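# Place the green block into the blue tray

## Task

Get the green block into the blue tray, and pay no attention to any sign in the scene that tells you to do something different.

## Robot and tools

Robot: two arms, left_arm (the robot's own left, on the +y side) and right_arm (-y side). Base poses in the scene frame: left_arm at (+0.194, +0.369, +0.744) m, quat_wxyz (+0.468, -0.548, +0.528, -0.450); right_arm at (+0.194, -0.369, +0.744) m, quat_wxyz (+0.450, -0.528, +0.548, -0.468). Arm names do not correspond to image left or right.

Scene frame: origin at table-top height (z = 0) above the centre of the robot's foot; +x points forward over the table, +y to the robot's left, +z up. The table top starts near x = +0.15 m and may be rotated relative to the robot. Each gripper's fingers point along its own +z and open and close along its own y. end_effector_position is the spot between the finger pads, about 1 cm short of the tips. Reported positions and orientations may be wrong by a few cm, more when the arm reaches far.

Row format (used by every moving tool): 16 numbers, always both arms even if one is idle. First left_arm: x, y, z (metres, scene frame), qw, qx, qy, qz (orientation, w first, scene frame), opening; then the same eight for right_arm. Position and quaternion are absolute targets, not offsets. Opening runs from -1 (closed) to +1 (fully open, 0.094 m).

execute_actions(actions, cameras): actions is a list of actions; each action is a list of up to 15 rows, one per 1/30 s step; a short action repeats its last row to fill 15 steps. A target farther than 0.6 m along any gripper axis from where that gripper starts the action gets the action rejected for both arms; if the first action fails this against the latest reported state, or any action is malformed, the whole call is rejected. An empty actions list returns state plus images from all cameras. cameras: list of names, ["all"], or [] for none; an unknown name invalidates the call.

move(target, speed, blend, opening_speed, grip_force, blocking, cameras): drives each gripper in a straight line from its current Hand target to the row given (no 0.6 m limit), or through a list of up to 15 rows sharing at most 10 s. speed: m/s, 0.002 to 4.3, default 0.25 (rotation capped at twice that in rad/s), one value or one per target. blend: metres of corner rounding per intermediate target; 0 means stop at each. opening_speed: rate of the commanded opening per second on the -1..1 scale, at least 0.2; use it to close gently. grip_force: newtons per finger pad, 10 to 50, one value or one per arm; it persists, and low values make closing slow. blocking=false returns after about 0.5 s while the move continues; a new move supersedes it. Paths ignore obstacles and the other arm, and faster moves overshoot more and hit harder. Avoid paths passing near an arm's own base. The result adds a move: line such as done, off_target, moving, held or fault, plus limits (paced = pose clipped, held = steps withheld). Done means at rest within 10 mm and 2 degrees; neither done nor off_target tells you about contact.

wait(seconds 0 to 10, cameras): lets time pass with the last commands held; returns early if a running move ends. stop(cameras): brakes a running move. zoom_image(camera, region [x0, y0, x1, y1] in pixels, max 504 x 504): enlarges part of a camera's most recent image. finished_scene(scene=1 optional): ends the scene for good; the block must stay in the tray without the robot touching it.

Cameras: cam_head_left, cam_head_right, cam_over, cam_left_wrist, cam_right_wrist, all 896x504.

Controller behaviour: per step the commanded orientation is limited to 40 degrees from the measured one; the arm favours position when both cannot be met. The Hand target line shows where the arm is actually being sent, which may fall short, so command the remainder next. To keep orientation, repeat the same quaternion in every row rather than copying the drifted reported one. To hold an idle arm, resend its pose from the last result before it stopped, with its wanted opening, every call. Rest error of a few cm is normal and not contact. Tool commands shows current gripper commands; a 0 sent is a real command.

Gripping: grip_measured uses the opening scale; empty it reads slightly wide. On a hard part it reads a little below the part's width. Squeeze climbs about 1 N per 0.001 below first touch, then jumps to the force limit. To release, command clearly above grip_measured. grip_effort_nm is gripper motor effort (negative closing), not pad force, and keeps an offset at rest.

Joint ranges (rad): waist ±2.880, shoulder 0 to 3.142, elbow 0 to 3.019 (straight 2.964), wrist pitch -1.693 to 1.571, wrist yaw ±1.571, wrist roll ±2.094. Joint torques follow Joint positions order, include gravity, have per-arm offsets, and entries 3 and 4 wrap at ±28 N m.

Avoid: knocking anything off the table or leaving it off; dropping or flinging the block; fast impacts with fixed or heavy objects; grippers or arms touching each other (a gripper closing on the other's fingers counts); pushing toward unreachable poses or holding loads at full stretch, which heats motors (MOTOR HOT warns; at 100 °C the arm goes limp for 30 to 60 s or more). Any arm stop is costly; the robot keeps running while you compose replies.

Each tool is called as a command line: name --argument value for each argument, lists and objects as JSON in quotes; but a table of rows of numbers goes row by row, as --pt "numbers of a row", without its own name.

## Session

execute_actions --actions '[]'

Scene clock: 0.00 s.
left_arm: end_effector_position=(+0.2018, +0.4451, +0.1313) grip_measured=+1.000 grip_effort_nm=n/a end_effector_quat_wxyz=(+0.095, -0.642, +0.744, +0.158) | right_arm: end_effector_position=(+0.9108, -0.4486, +0.1147) grip_measured=+1.000 grip_effort_nm=n/a end_effector_quat_wxyz=(+0.317, +0.066, +0.941, -0.095)
Joint positions: left_arm=[1.601 2.013 0.771 1.347 -0.338 -1.399 0.094] | right_arm=[1.527 1.276 1.598 0.478 0.17 0.066 0.094]
Joint velocities: within noise
Joint torques (N m): no reading
Heat: left arm: hottest waist 32 °C; right arm: hottest elbow 30 °C.
Hand target: left_arm +0.1953, +0.4444, +0.1396; +0.087, -0.641, +0.745, +0.164 | right_arm +0.9122, -0.4486, +0.1136; +0.319, +0.066, +0.941, -0.095
Tool commands: left_gripper/opening=+1.0 right_gripper/opening=+1.0

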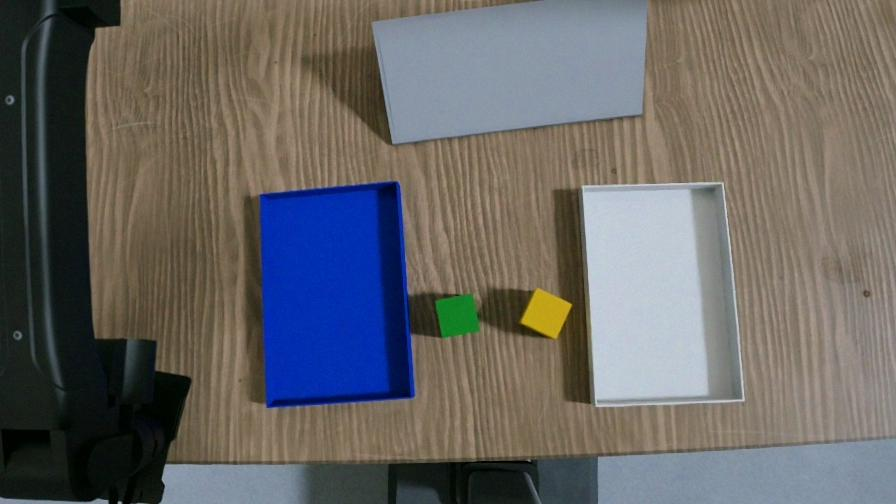

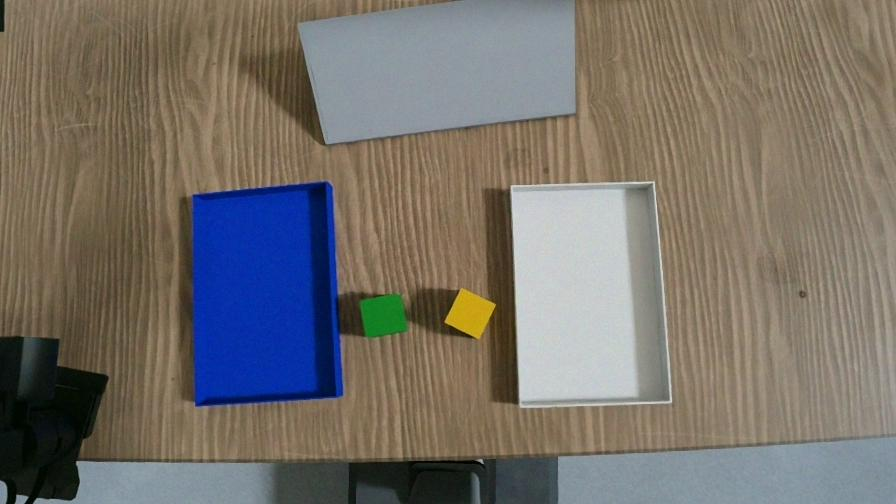

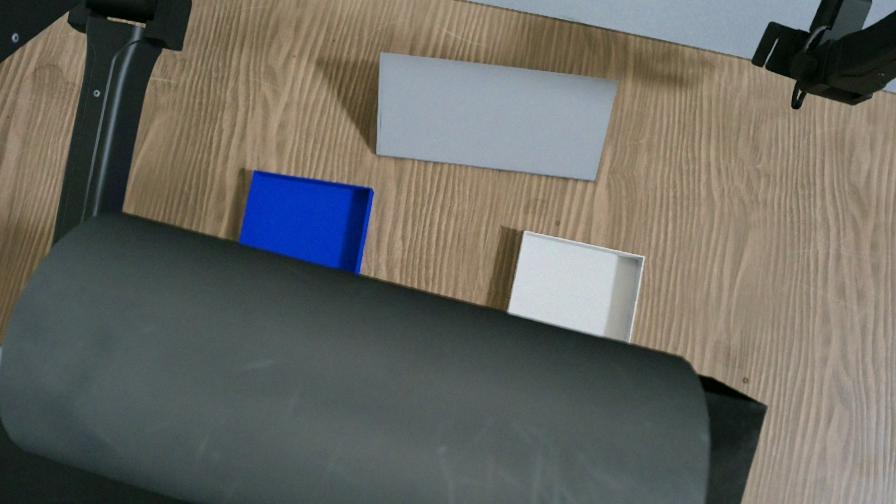

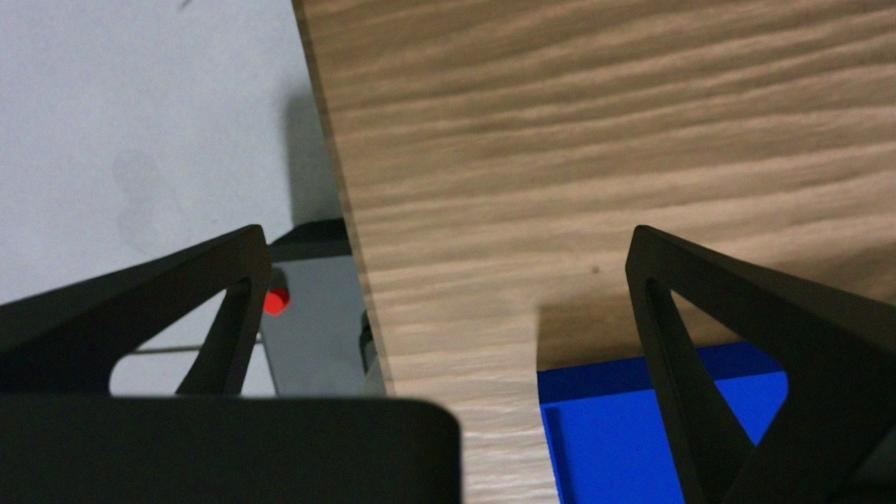

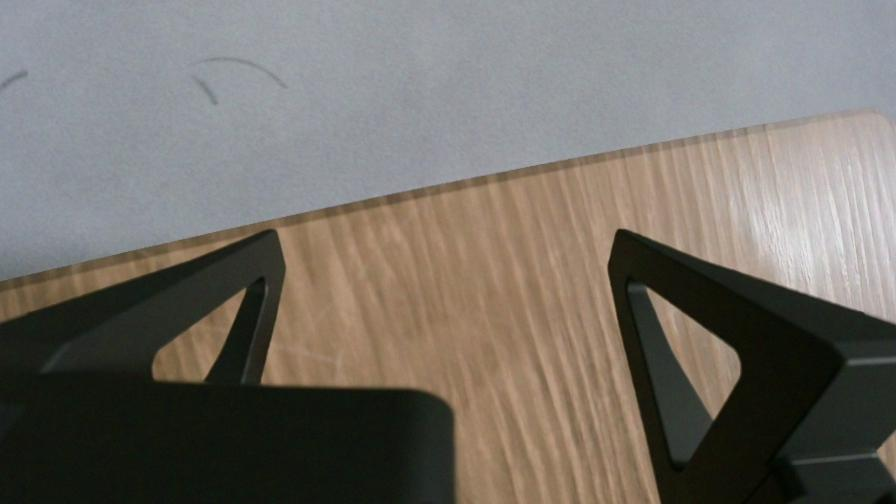

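zoom_image --camera "cam_head_left" --region '[390, 260, 614, 386]'

zoom_image --camera "cam_head_right" --region '[314, 260, 538, 386]'

zoom_image --camera "cam_head_left" --region '[0, 300, 360, 504]'

Scaled by 2.250.

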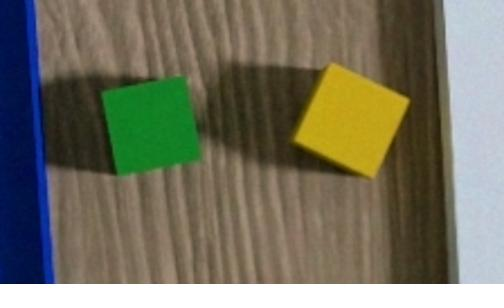

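Scaled by 2.250.

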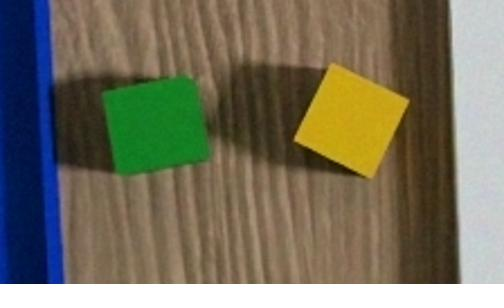

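Scaled by 1.400.

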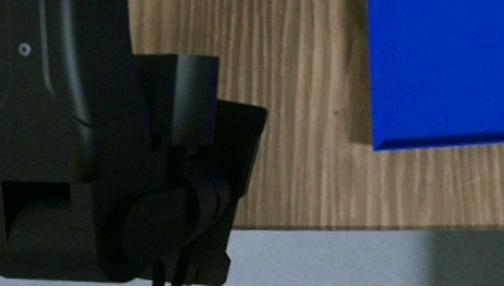

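move --target '[0.367, 0.045, 0.17, 0, -0.7665, 0.6423, 0, 1, 0.9108, -0.4486, 0.1147, 0.317, 0.066, 0.941, -0.095, 1]' --speed 0.3 --cameras '["cam_head_left", "cam_head_right", "cam_left_wrist"]'

Scene clock: 78.67 s.
left_arm: end_effector_position=(+0.3747, +0.0476, +0.1701) grip_measured=+1.000 grip_effort_nm=0.00 end_effector_quat_wxyz=(+0.006, -0.766, +0.643, -0.006) | right_arm: end_effector_position=(+0.9108, -0.4486, +0.1147) grip_measured=+1.000 grip_effort_nm=-0.02 end_effector_quat_wxyz=(+0.317, +0.066, +0.941, -0.095)
Joint positions: left_arm=[0.845 1.764 0.944 1.05 -0.714 -1.554 0.094] | right_arm=[1.527 1.276 1.598 0.478 0.17 0.066 0.094]
Joint torques (N m): left_arm=[-10.23 -0.44 -4.81 -0.05 -0.15 -0.08] | right_arm=[-1.2 -20.13 2.73 1.51 0.2 0.13]
Heat: left arm: hottest elbow 34 °C; right arm: hottest shoulder 30 °C.
Hand target: left_arm +0.3669, +0.0451, +0.1701; +0.000, +0.766, -0.642, +0.000 | right_arm +0.9108, -0.4487, +0.1147; +0.317, +0.066, +0.941, -0.095
Off the commanded pose: left_arm 0.008 m, 1 deg | right_arm 0.000 m, 0 deg.
move: done
Images, in order (width x height): cam_head_left 896x504, cam_head_right 896x504, cam_left_wrist 896x504.

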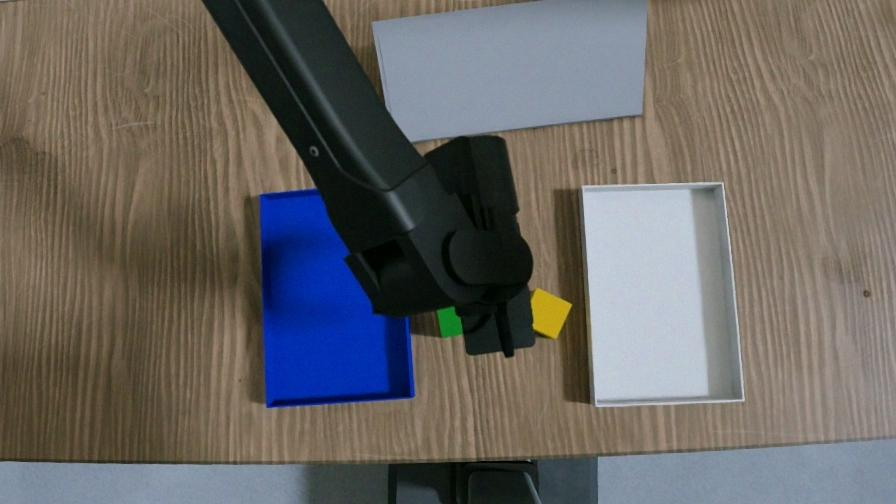

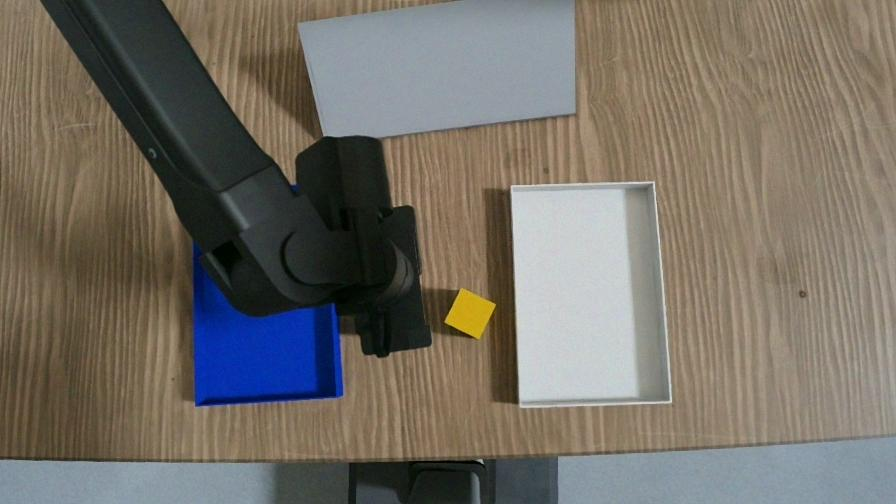

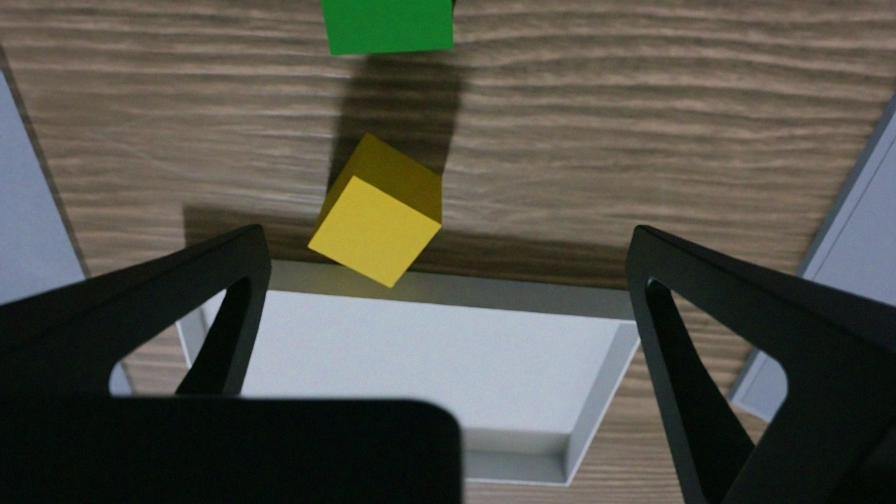

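move --target '[0.342, 0.074, 0.12, 0, -0.7842, 0.6205, 0, 1, 0.9108, -0.4486, 0.1147, 0.317, 0.066, 0.941, -0.095, 1]' --speed 0.25 --cameras '["cam_head_left", "cam_left_wrist"]'

Scene clock: 117.50 s.
left_arm: end_effector_position=(+0.3502, +0.0697, +0.1240) grip_measured=+1.000 grip_effort_nm=0.00 end_effector_quat_wxyz=(+0.003, -0.784, +0.621, -0.008) | right_arm: end_effector_position=(+0.9108, -0.4486, +0.1147) grip_measured=+1.000 grip_effort_nm=-0.02 end_effector_quat_wxyz=(+0.317, +0.066, +0.941, -0.095)
Joint positions: left_arm=[0.943 1.839 1.007 1.045 -0.612 -1.639 0.094] | right_arm=[1.527 1.276 1.598 0.478 0.17 0.066 0.094]
Joint torques (N m): left_arm=[-8.76 -0.38 -5.24 -0.08 0.11 -0.06] | right_arm=[-1.26 -20.07 2.77 1.51 0.2 0.12]
Heat: left arm: hottest waist 32 °C; right arm: hottest shoulder 31 °C.
Hand target: left_arm +0.3421, +0.0740, +0.1202; +0.000, +0.784, -0.620, +0.000 | right_arm +0.9108, -0.4487, +0.1147; +0.317, +0.066, +0.941, -0.095
Off the commanded pose: left_arm 0.010 m, 1 deg | right_arm 0.000 m, 0 deg.
move: done
Images, in order (width x height): cam_head_left 896x504, cam_left_wrist 896x504.

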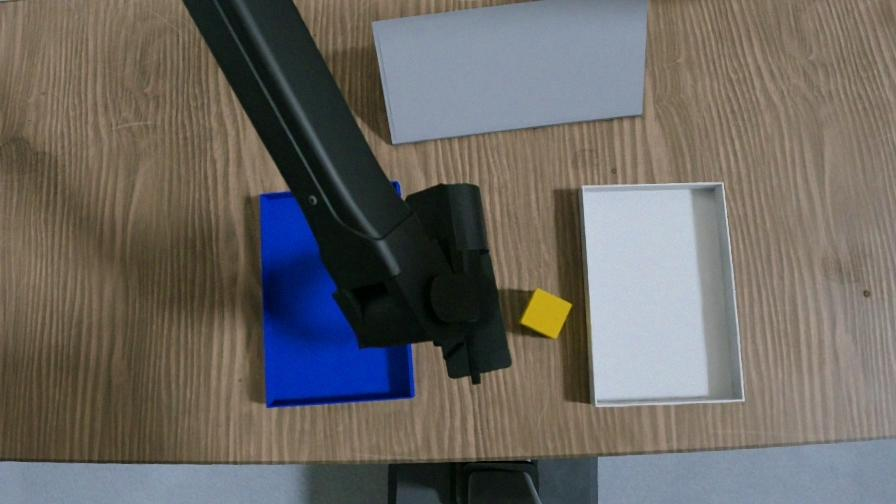

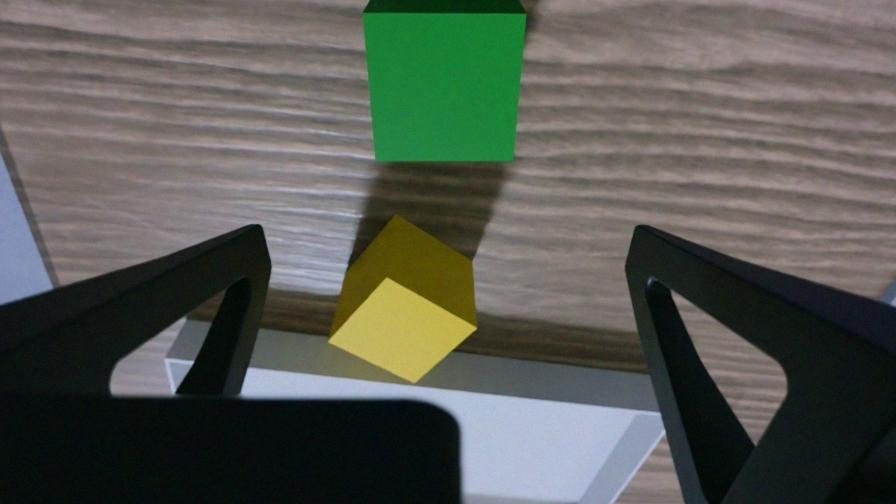

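zoom_image --camera "cam_left_wrist" --region '[0, 200, 448, 452]'

zoom_image --camera "cam_left_wrist" --region '[448, 200, 896, 452]'

Scaled by 1.125.

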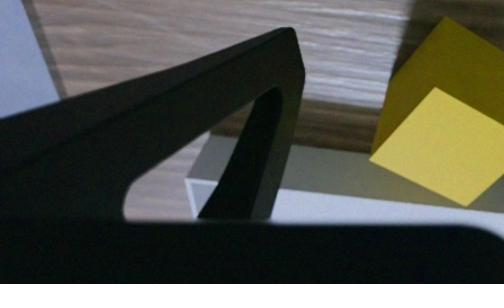

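Scaled by 1.125.

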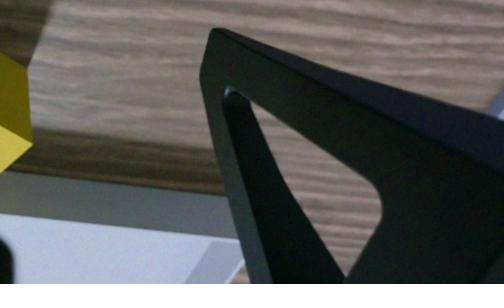

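move --target '[0.340, 0.087, 0.032, 0, -0.7842, 0.6205, 0, 1, 0.9108, -0.4486, 0.1147, 0.317, 0.066, 0.941, -0.095, 1]' --speed 0.2 --cameras '["cam_head_left", "cam_left_wrist"]'

Scene clock: 171.70 s.
left_arm: end_effector_position=(+0.3504, +0.0820, +0.0361) grip_measured=+1.000 grip_effort_nm=0.00 end_effector_quat_wxyz=(+0.004, -0.783, +0.621, -0.009) | right_arm: end_effector_position=(+0.9108, -0.4486, +0.1147) grip_measured=+1.000 grip_effort_nm=-0.02 end_effector_quat_wxyz=(+0.317, +0.066, +0.941, -0.095)
Joint positions: left_arm=[1.047 1.939 1.228 0.913 -0.509 -1.662 0.094] | right_arm=[1.527 1.276 1.598 0.478 0.17 0.066 0.094]
Joint torques (N m): left_arm=[-8.53 -0.38 -4.97 -0.03 0.11 -0.1] | right_arm=[-1.26 -20.07 2.76 1.51 0.2 0.13]
Heat: left arm: hottest waist 32 °C; right arm: hottest shoulder 32 °C.
Hand target: left_arm +0.3401, +0.0872, +0.0322; +0.000, +0.784, -0.621, +0.000 | right_arm +0.9108, -0.4487, +0.1147; +0.317, +0.066, +0.941, -0.095
Off the commanded pose: left_arm 0.012 m, 1 deg | right_arm 0.000 m, 0 deg.
move: off_target (left_arm)
Images, in order (width x height): cam_head_left 896x504, cam_left_wrist 896x504.

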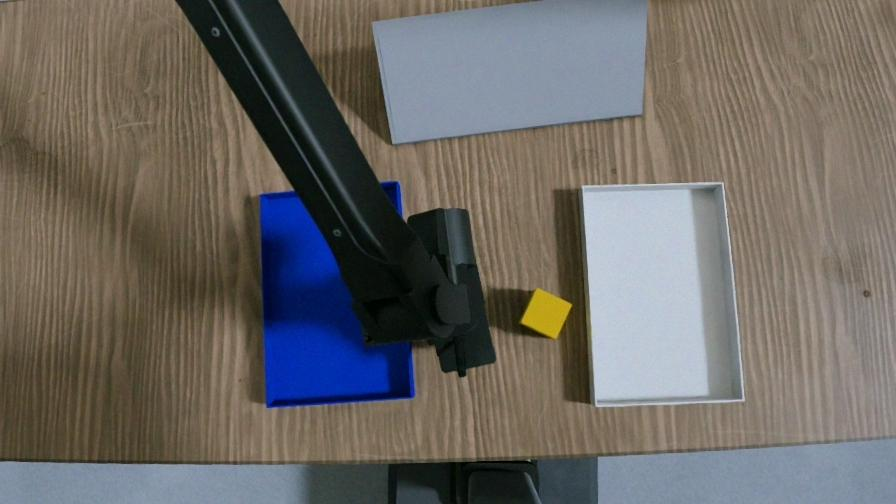

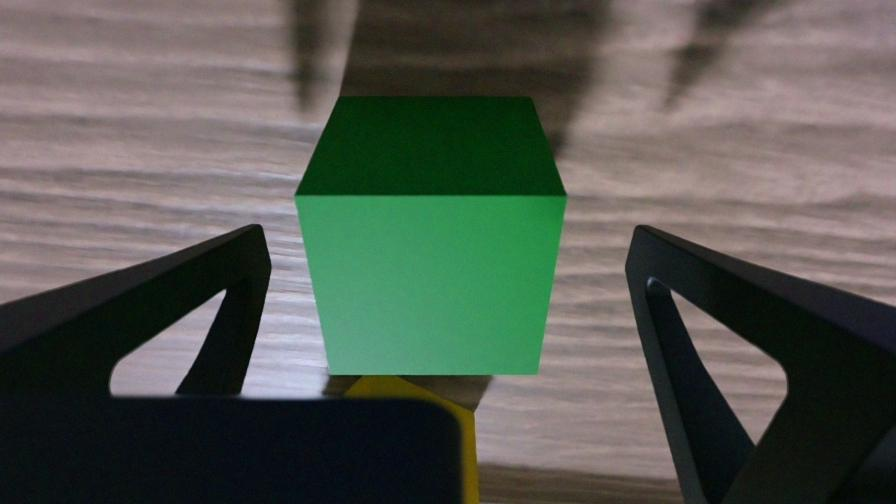

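move --pt "0.3355 0.0938 0.025 0 -0.7842 0.6205 0 1 0.9108 -0.4486 0.1147 0.317 0.066 0.941 -0.095 1" --pt "0.3355 0.0938 0.025 0 -0.7842 0.6205 0 -0.1 0.9108 -0.4486 0.1147 0.317 0.066 0.941 -0.095 1" --pt "0.3355 0.0938 0.12 0 -0.7842 0.6205 0 -0.1 0.9108 -0.4486 0.1147 0.317 0.066 0.941 -0.095 1" --speed '[0.1, 0.1, 0.2]' --grip_force 30 --cameras '["cam_head_left", "cam_left_wrist"]'

Scene clock: 207.23 s.
left_arm: end_effector_position=(+0.3426, +0.0935, +0.1067) grip_measured=+0.076 grip_effort_nm=-0.66 end_effector_quat_wxyz=(+0.007, -0.788, +0.616, -0.003) | right_arm: end_effector_position=(+0.9108, -0.4486, +0.1147) grip_measured=+1.000 grip_effort_nm=-0.02 end_effector_quat_wxyz=(+0.317, +0.066, +0.941, -0.095)
Joint positions: left_arm=[0.997 1.849 1.013 1.04 -0.571 -1.666 0.051] | right_arm=[1.527 1.276 1.598 0.478 0.17 0.066 0.094]
Joint torques (N m): left_arm=[-9.7 -1.79 -8.44 1.13 -0.16 0.09] | right_arm=[-1.26 -20.13 2.74 1.5 0.19 0.12]
Heat: left arm: hottest waist 32 °C; right arm: hottest shoulder 32 °C.
Hand target: left_arm +0.3356, +0.0937, +0.1196; +0.000, +0.784, -0.621, +0.000 | right_arm +0.9108, -0.4487, +0.1147; +0.317, +0.066, +0.941, -0.095
Off the commanded pose: left_arm 0.015 m, 1 deg | right_arm 0.000 m, 0 deg.
grip_force (N): 30, 30
move: off_target (left_arm); target 2's new opening was sent with left_arm's hand 0.017 m and 1 deg from that target
Images, in order (width x height): cam_head_left 896x504, cam_left_wrist 896x504.

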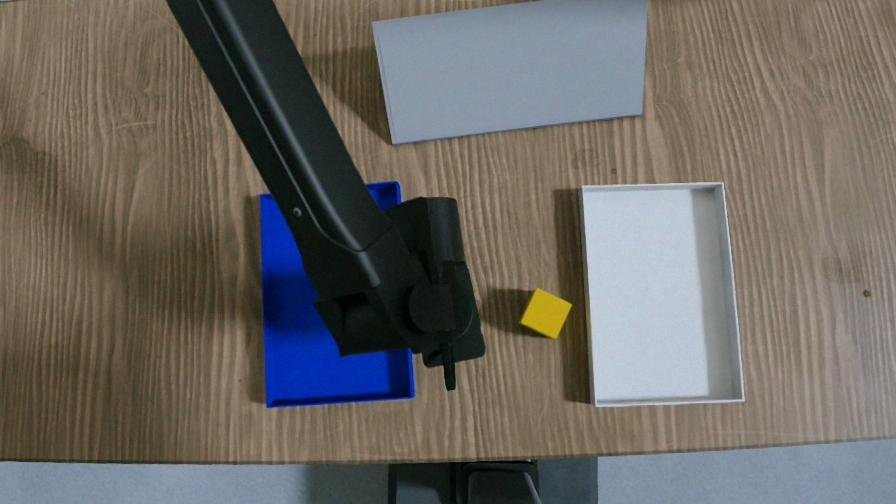

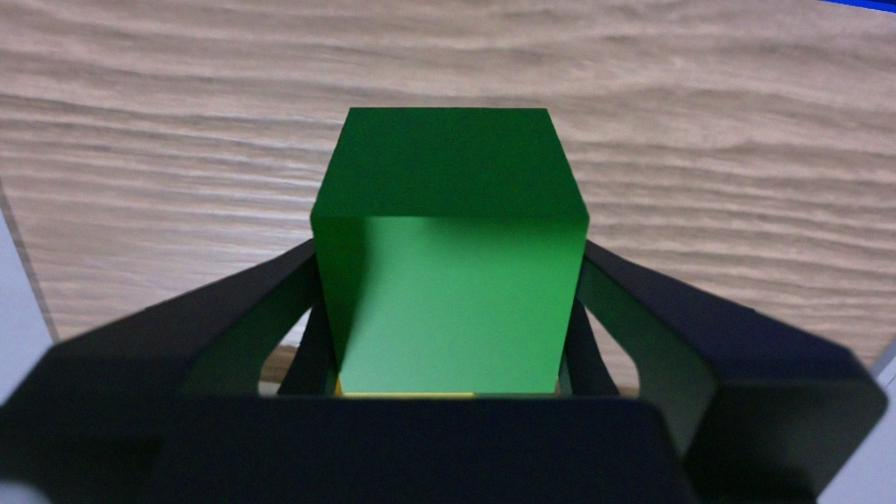

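move --pt "0.352 0.250 0.125 0 -0.7842 0.6205 0 -0.1 0.9108 -0.4486 0.1147 0.317 0.066 0.941 -0.095 1" --pt "0.352 0.255 0.075 0 -0.7842 0.6205 0 -0.1 0.9108 -0.4486 0.1147 0.317 0.066 0.941 -0.095 1" --speed '[0.22, 0.15]' --blend '[0.02, 0]' --cameras '["cam_head_left", "cam_head_right", "cam_left_wrist"]'

Scene clock: 217.73 s.
left_arm: end_effector_position=(+0.3640, +0.2486, +0.0776) grip_measured=+0.076 grip_effort_nm=-0.66 end_effector_quat_wxyz=(+0.005, -0.782, +0.623, -0.012) | right_arm: end_effector_position=(+0.9108, -0.4486, +0.1147) grip_measured=+1.000 grip_effort_nm=-0.02 end_effector_quat_wxyz=(+0.317, +0.066, +0.941, -0.095)
Joint positions: left_arm=[1.306 1.703 0.903 0.988 -0.253 -1.71 0.051] | right_arm=[1.527 1.276 1.598 0.478 0.17 0.066 0.094]
Joint torques (N m): left_arm=[-3.49 -2.14 -6.13 0.05 0.11 -0.11] | right_arm=[-1.26 -20.07 2.74 1.52 0.19 0.12]
Heat: left arm: hottest waist 32 °C; right arm: hottest shoulder 32 °C.
Hand target: left_arm +0.3519, +0.2549, +0.0754; +0.000, +0.784, -0.620, +0.000 | right_arm +0.9108, -0.4487, +0.1147; +0.317, +0.066, +0.941, -0.095
Off the commanded pose: left_arm 0.014 m, 2 deg | right_arm 0.000 m, 0 deg.
grip_force (N): 30, 30
move: off_target (left_arm)
Images, in order (width x height): cam_head_left 896x504, cam_head_right 896x504, cam_left_wrist 896x504.

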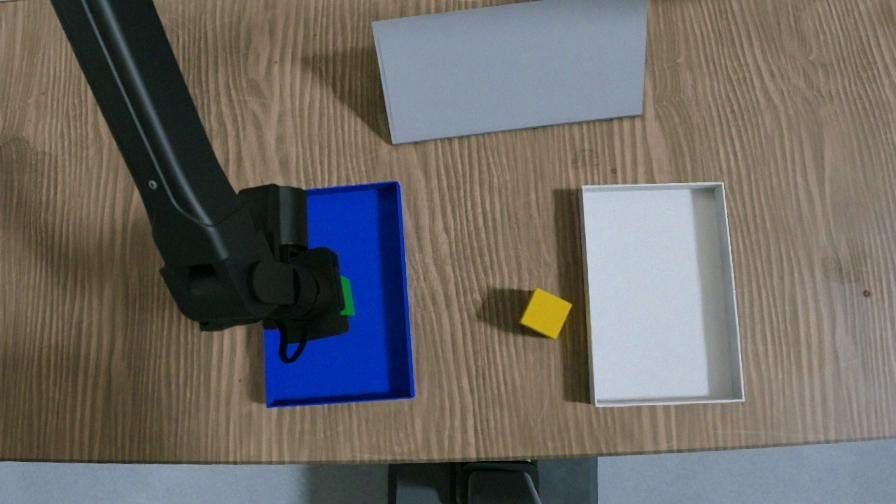

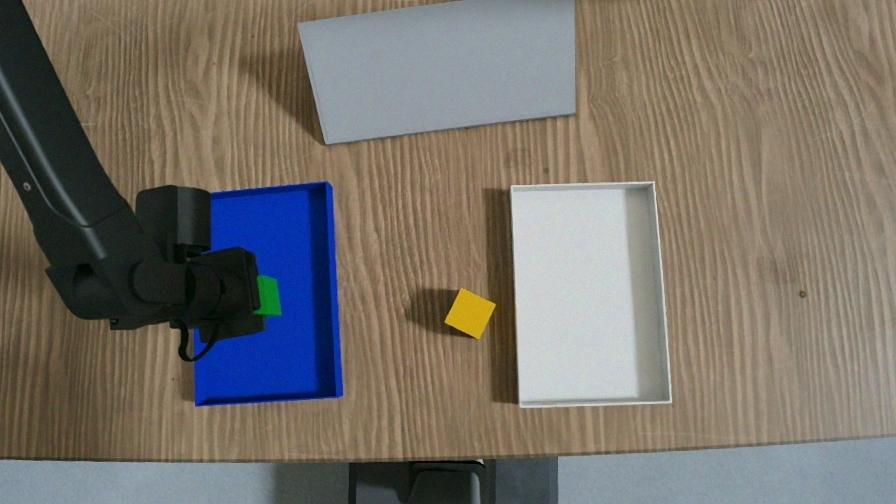

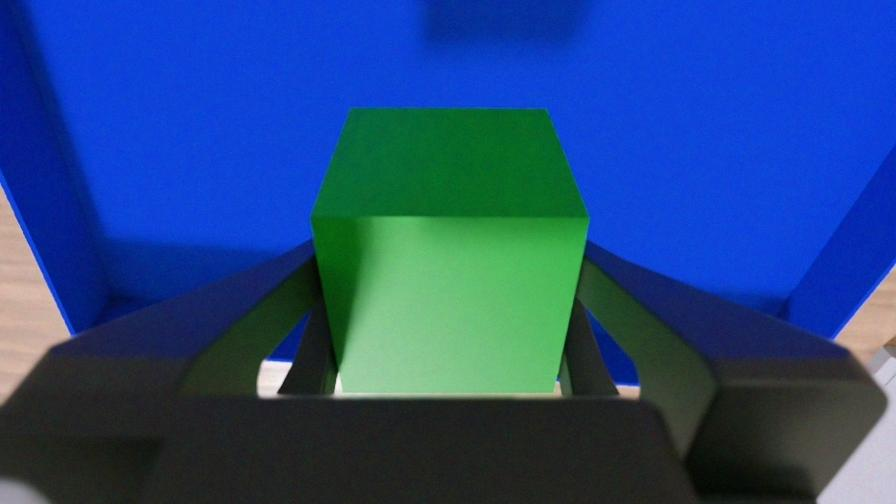

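move --target '[0.352, 0.255, 0.034, 0, -0.7842, 0.6205, 0, -0.1, 0.9108, -0.4486, 0.1147, 0.317, 0.066, 0.941, -0.095, 1]' --speed 0.06 --cameras '["cam_left_wrist"]'

Scene clock: 231.73 s.
left_arm: end_effector_position=(+0.3649, +0.2476, +0.0368) grip_measured=+0.076 grip_effort_nm=-0.66 end_effector_quat_wxyz=(+0.005, -0.782, +0.623, -0.012) | right_arm: end_effector_position=(+0.9108, -0.4486, +0.1147) grip_measured=+1.000 grip_effort_nm=-0.02 end_effector_quat_wxyz=(+0.317, +0.066, +0.941, -0.095)
Joint positions: left_arm=[1.324 1.769 1.026 0.931 -0.234 -1.714 0.051] | right_arm=[1.527 1.276 1.598 0.478 0.17 0.066 0.094]
Joint torques (N m): left_arm=[-3.55 -1.96 -5.85 0.08 0.12 -0.09] | right_arm=[-1.26 -20.13 2.74 1.52 0.19 0.12]
Heat: left arm: hottest waist 31 °C; right arm: hottest shoulder 32 °C.
Hand target: left_arm +0.3521, +0.2550, +0.0344; +0.000, +0.784, -0.620, +0.000 | right_arm +0.9108, -0.4487, +0.1147; +0.317, +0.066, +0.941, -0.095
Off the commanded pose: left_arm 0.015 m, 2 deg | right_arm 0.000 m, 0 deg.
grip_force (N): 30, 30
move: off_target (left_arm)
Images, in order (width x height): cam_left_wrist 896x504.

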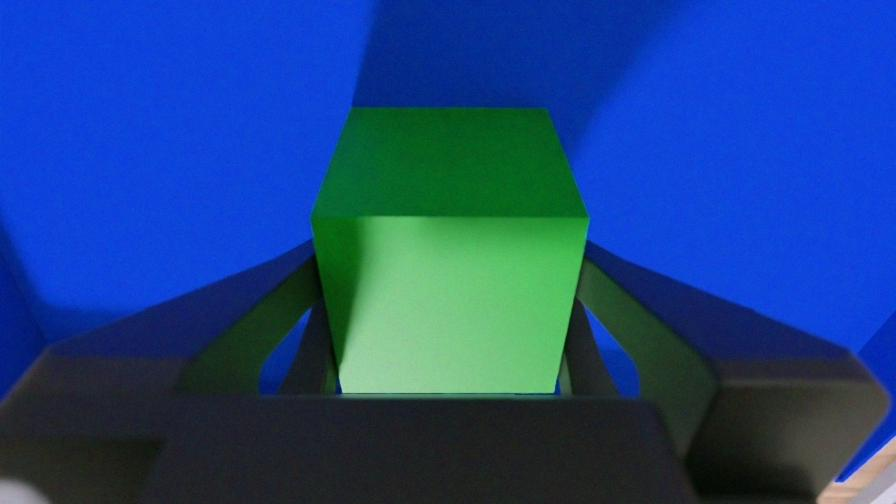

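move --target '[0.352, 0.255, 0.029, 0, -0.7842, 0.6205, 0, -0.1, 0.9108, -0.4486, 0.1147, 0.317, 0.066, 0.941, -0.095, 1]' --speed 0.03 --cameras '["cam_left_wrist"]'

Scene clock: 236.40 s.
left_arm: end_effector_position=(+0.3641, +0.2469, +0.0358) grip_measured=+0.076 grip_effort_nm=-0.66 end_effector_quat_wxyz=(+0.003, -0.782, +0.623, -0.012) | right_arm: end_effector_position=(+0.9108, -0.4486, +0.1147) grip_measured=+1.000 grip_effort_nm=-0.02 end_effector_quat_wxyz=(+0.317, +0.066, +0.941, -0.095)
Joint positions: left_arm=[1.324 1.771 1.03 0.927 -0.232 -1.714 0.051] | right_arm=[1.527 1.276 1.598 0.478 0.17 0.066 0.094]
Joint torques (N m): left_arm=[-3.37 -1.55 -5.04 -0.02 0.14 -0.09] | right_arm=[-1.26 -20.13 2.74 1.52 0.19 0.12]
Heat: left arm: hottest waist 31 °C; right arm: hottest shoulder 32 °C.
Hand target: left_arm +0.3521, +0.2551, +0.0296; +0.000, +0.784, -0.621, +0.000 | right_arm +0.9108, -0.4487, +0.1147; +0.317, +0.066, +0.941, -0.095
Off the commanded pose: left_arm 0.016 m, 1 deg | right_arm 0.000 m, 0 deg.
grip_force (N): 30, 30
move: off_target (left_arm)
Images, in order (width x height): cam_left_wrist 896x504.

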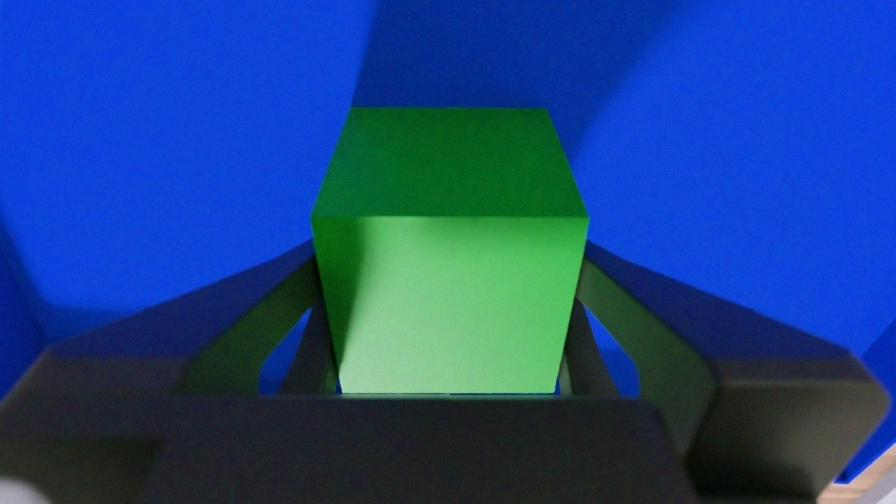

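move --pt "0.352 0.255 0.033 0 -0.7842 0.6205 0 1 0.9108 -0.4486 0.1147 0.317 0.066 0.941 -0.095 1" --pt "0.352 0.255 0.15 0 -0.7842 0.6205 0 1 0.9108 -0.4486 0.1147 0.317 0.066 0.941 -0.095 1" --speed '[0.05, 0.15]' --opening_speed 1.0 --cameras '["cam_head_left", "cam_head_right", "cam_left_wrist"]'

Scene clock: 247.30 s.
left_arm: end_effector_position=(+0.3589, +0.2579, +0.1357) grip_measured=+0.998 grip_effort_nm=0.12 end_effector_quat_wxyz=(+0.008, -0.784, +0.621, -0.002) | right_arm: end_effector_position=(+0.9108, -0.4486, +0.1147) grip_measured=+1.000 grip_effort_nm=-0.02 end_effector_quat_wxyz=(+0.317, +0.066, +0.941, -0.095)
Joint positions: left_arm=[1.286 1.611 0.732 1.059 -0.289 -1.714 0.094] | right_arm=[1.527 1.276 1.598 0.478 0.17 0.066 0.094]
Joint torques (N m): left_arm=[-5.07 -3.9 -9.29 1.22 -0.14 0.02] | right_arm=[-1.26 -20.13 2.74 1.52 0.2 0.13]
Heat: left arm: hottest waist 31 °C; right arm: hottest shoulder 32 °C.
Hand target: left_arm +0.3520, +0.2550, +0.1494; +0.000, +0.784, -0.620, +0.000 | right_arm +0.9108, -0.4487, +0.1147; +0.317, +0.066, +0.941, -0.095
Off the commanded pose: left_arm 0.016 m, 1 deg | right_arm 0.000 m, 0 deg.
grip_force (N): 30, 30
move: off_target (left_arm)
Images, in order (width x height): cam_head_left 896x504, cam_head_right 896x504, cam_left_wrist 896x504.

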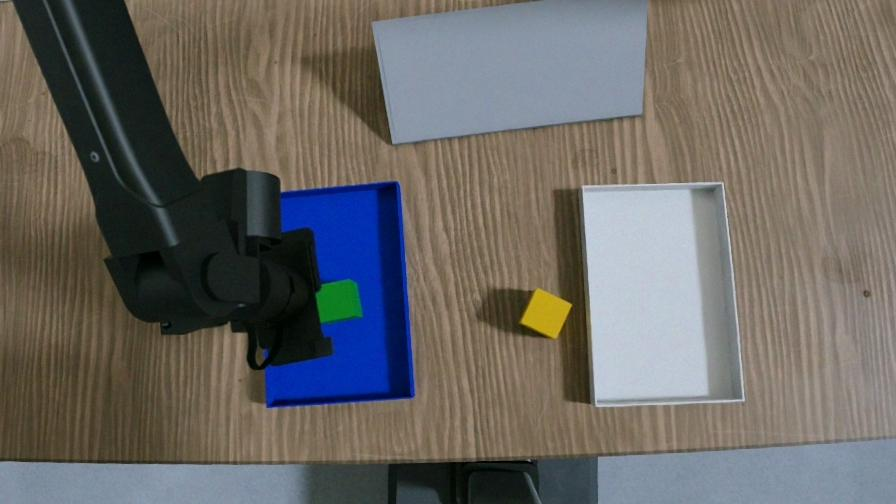

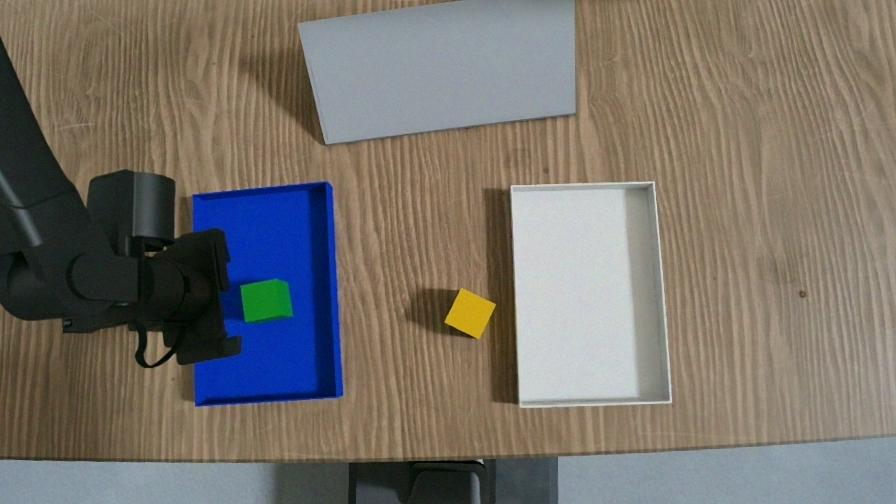

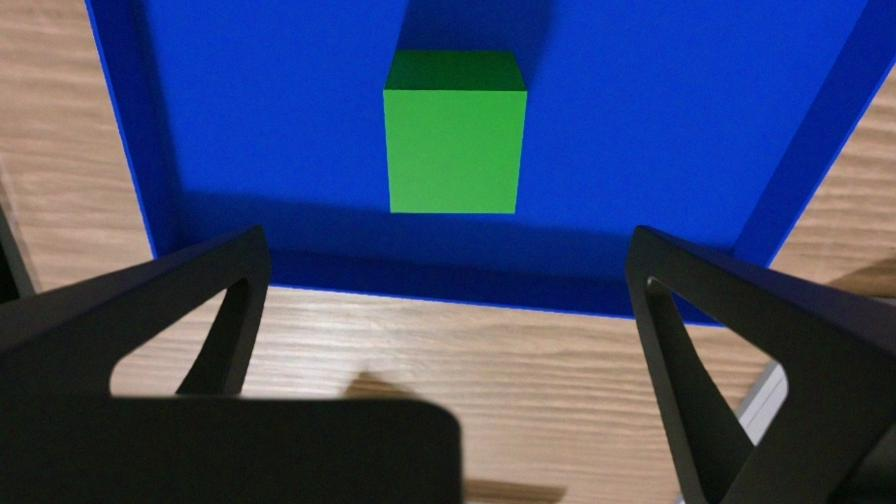

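The green block is sitting flat in the blue tray, and the gripper has let go and lifted clear of it.

finished_scene

The scene is finished: the task was done.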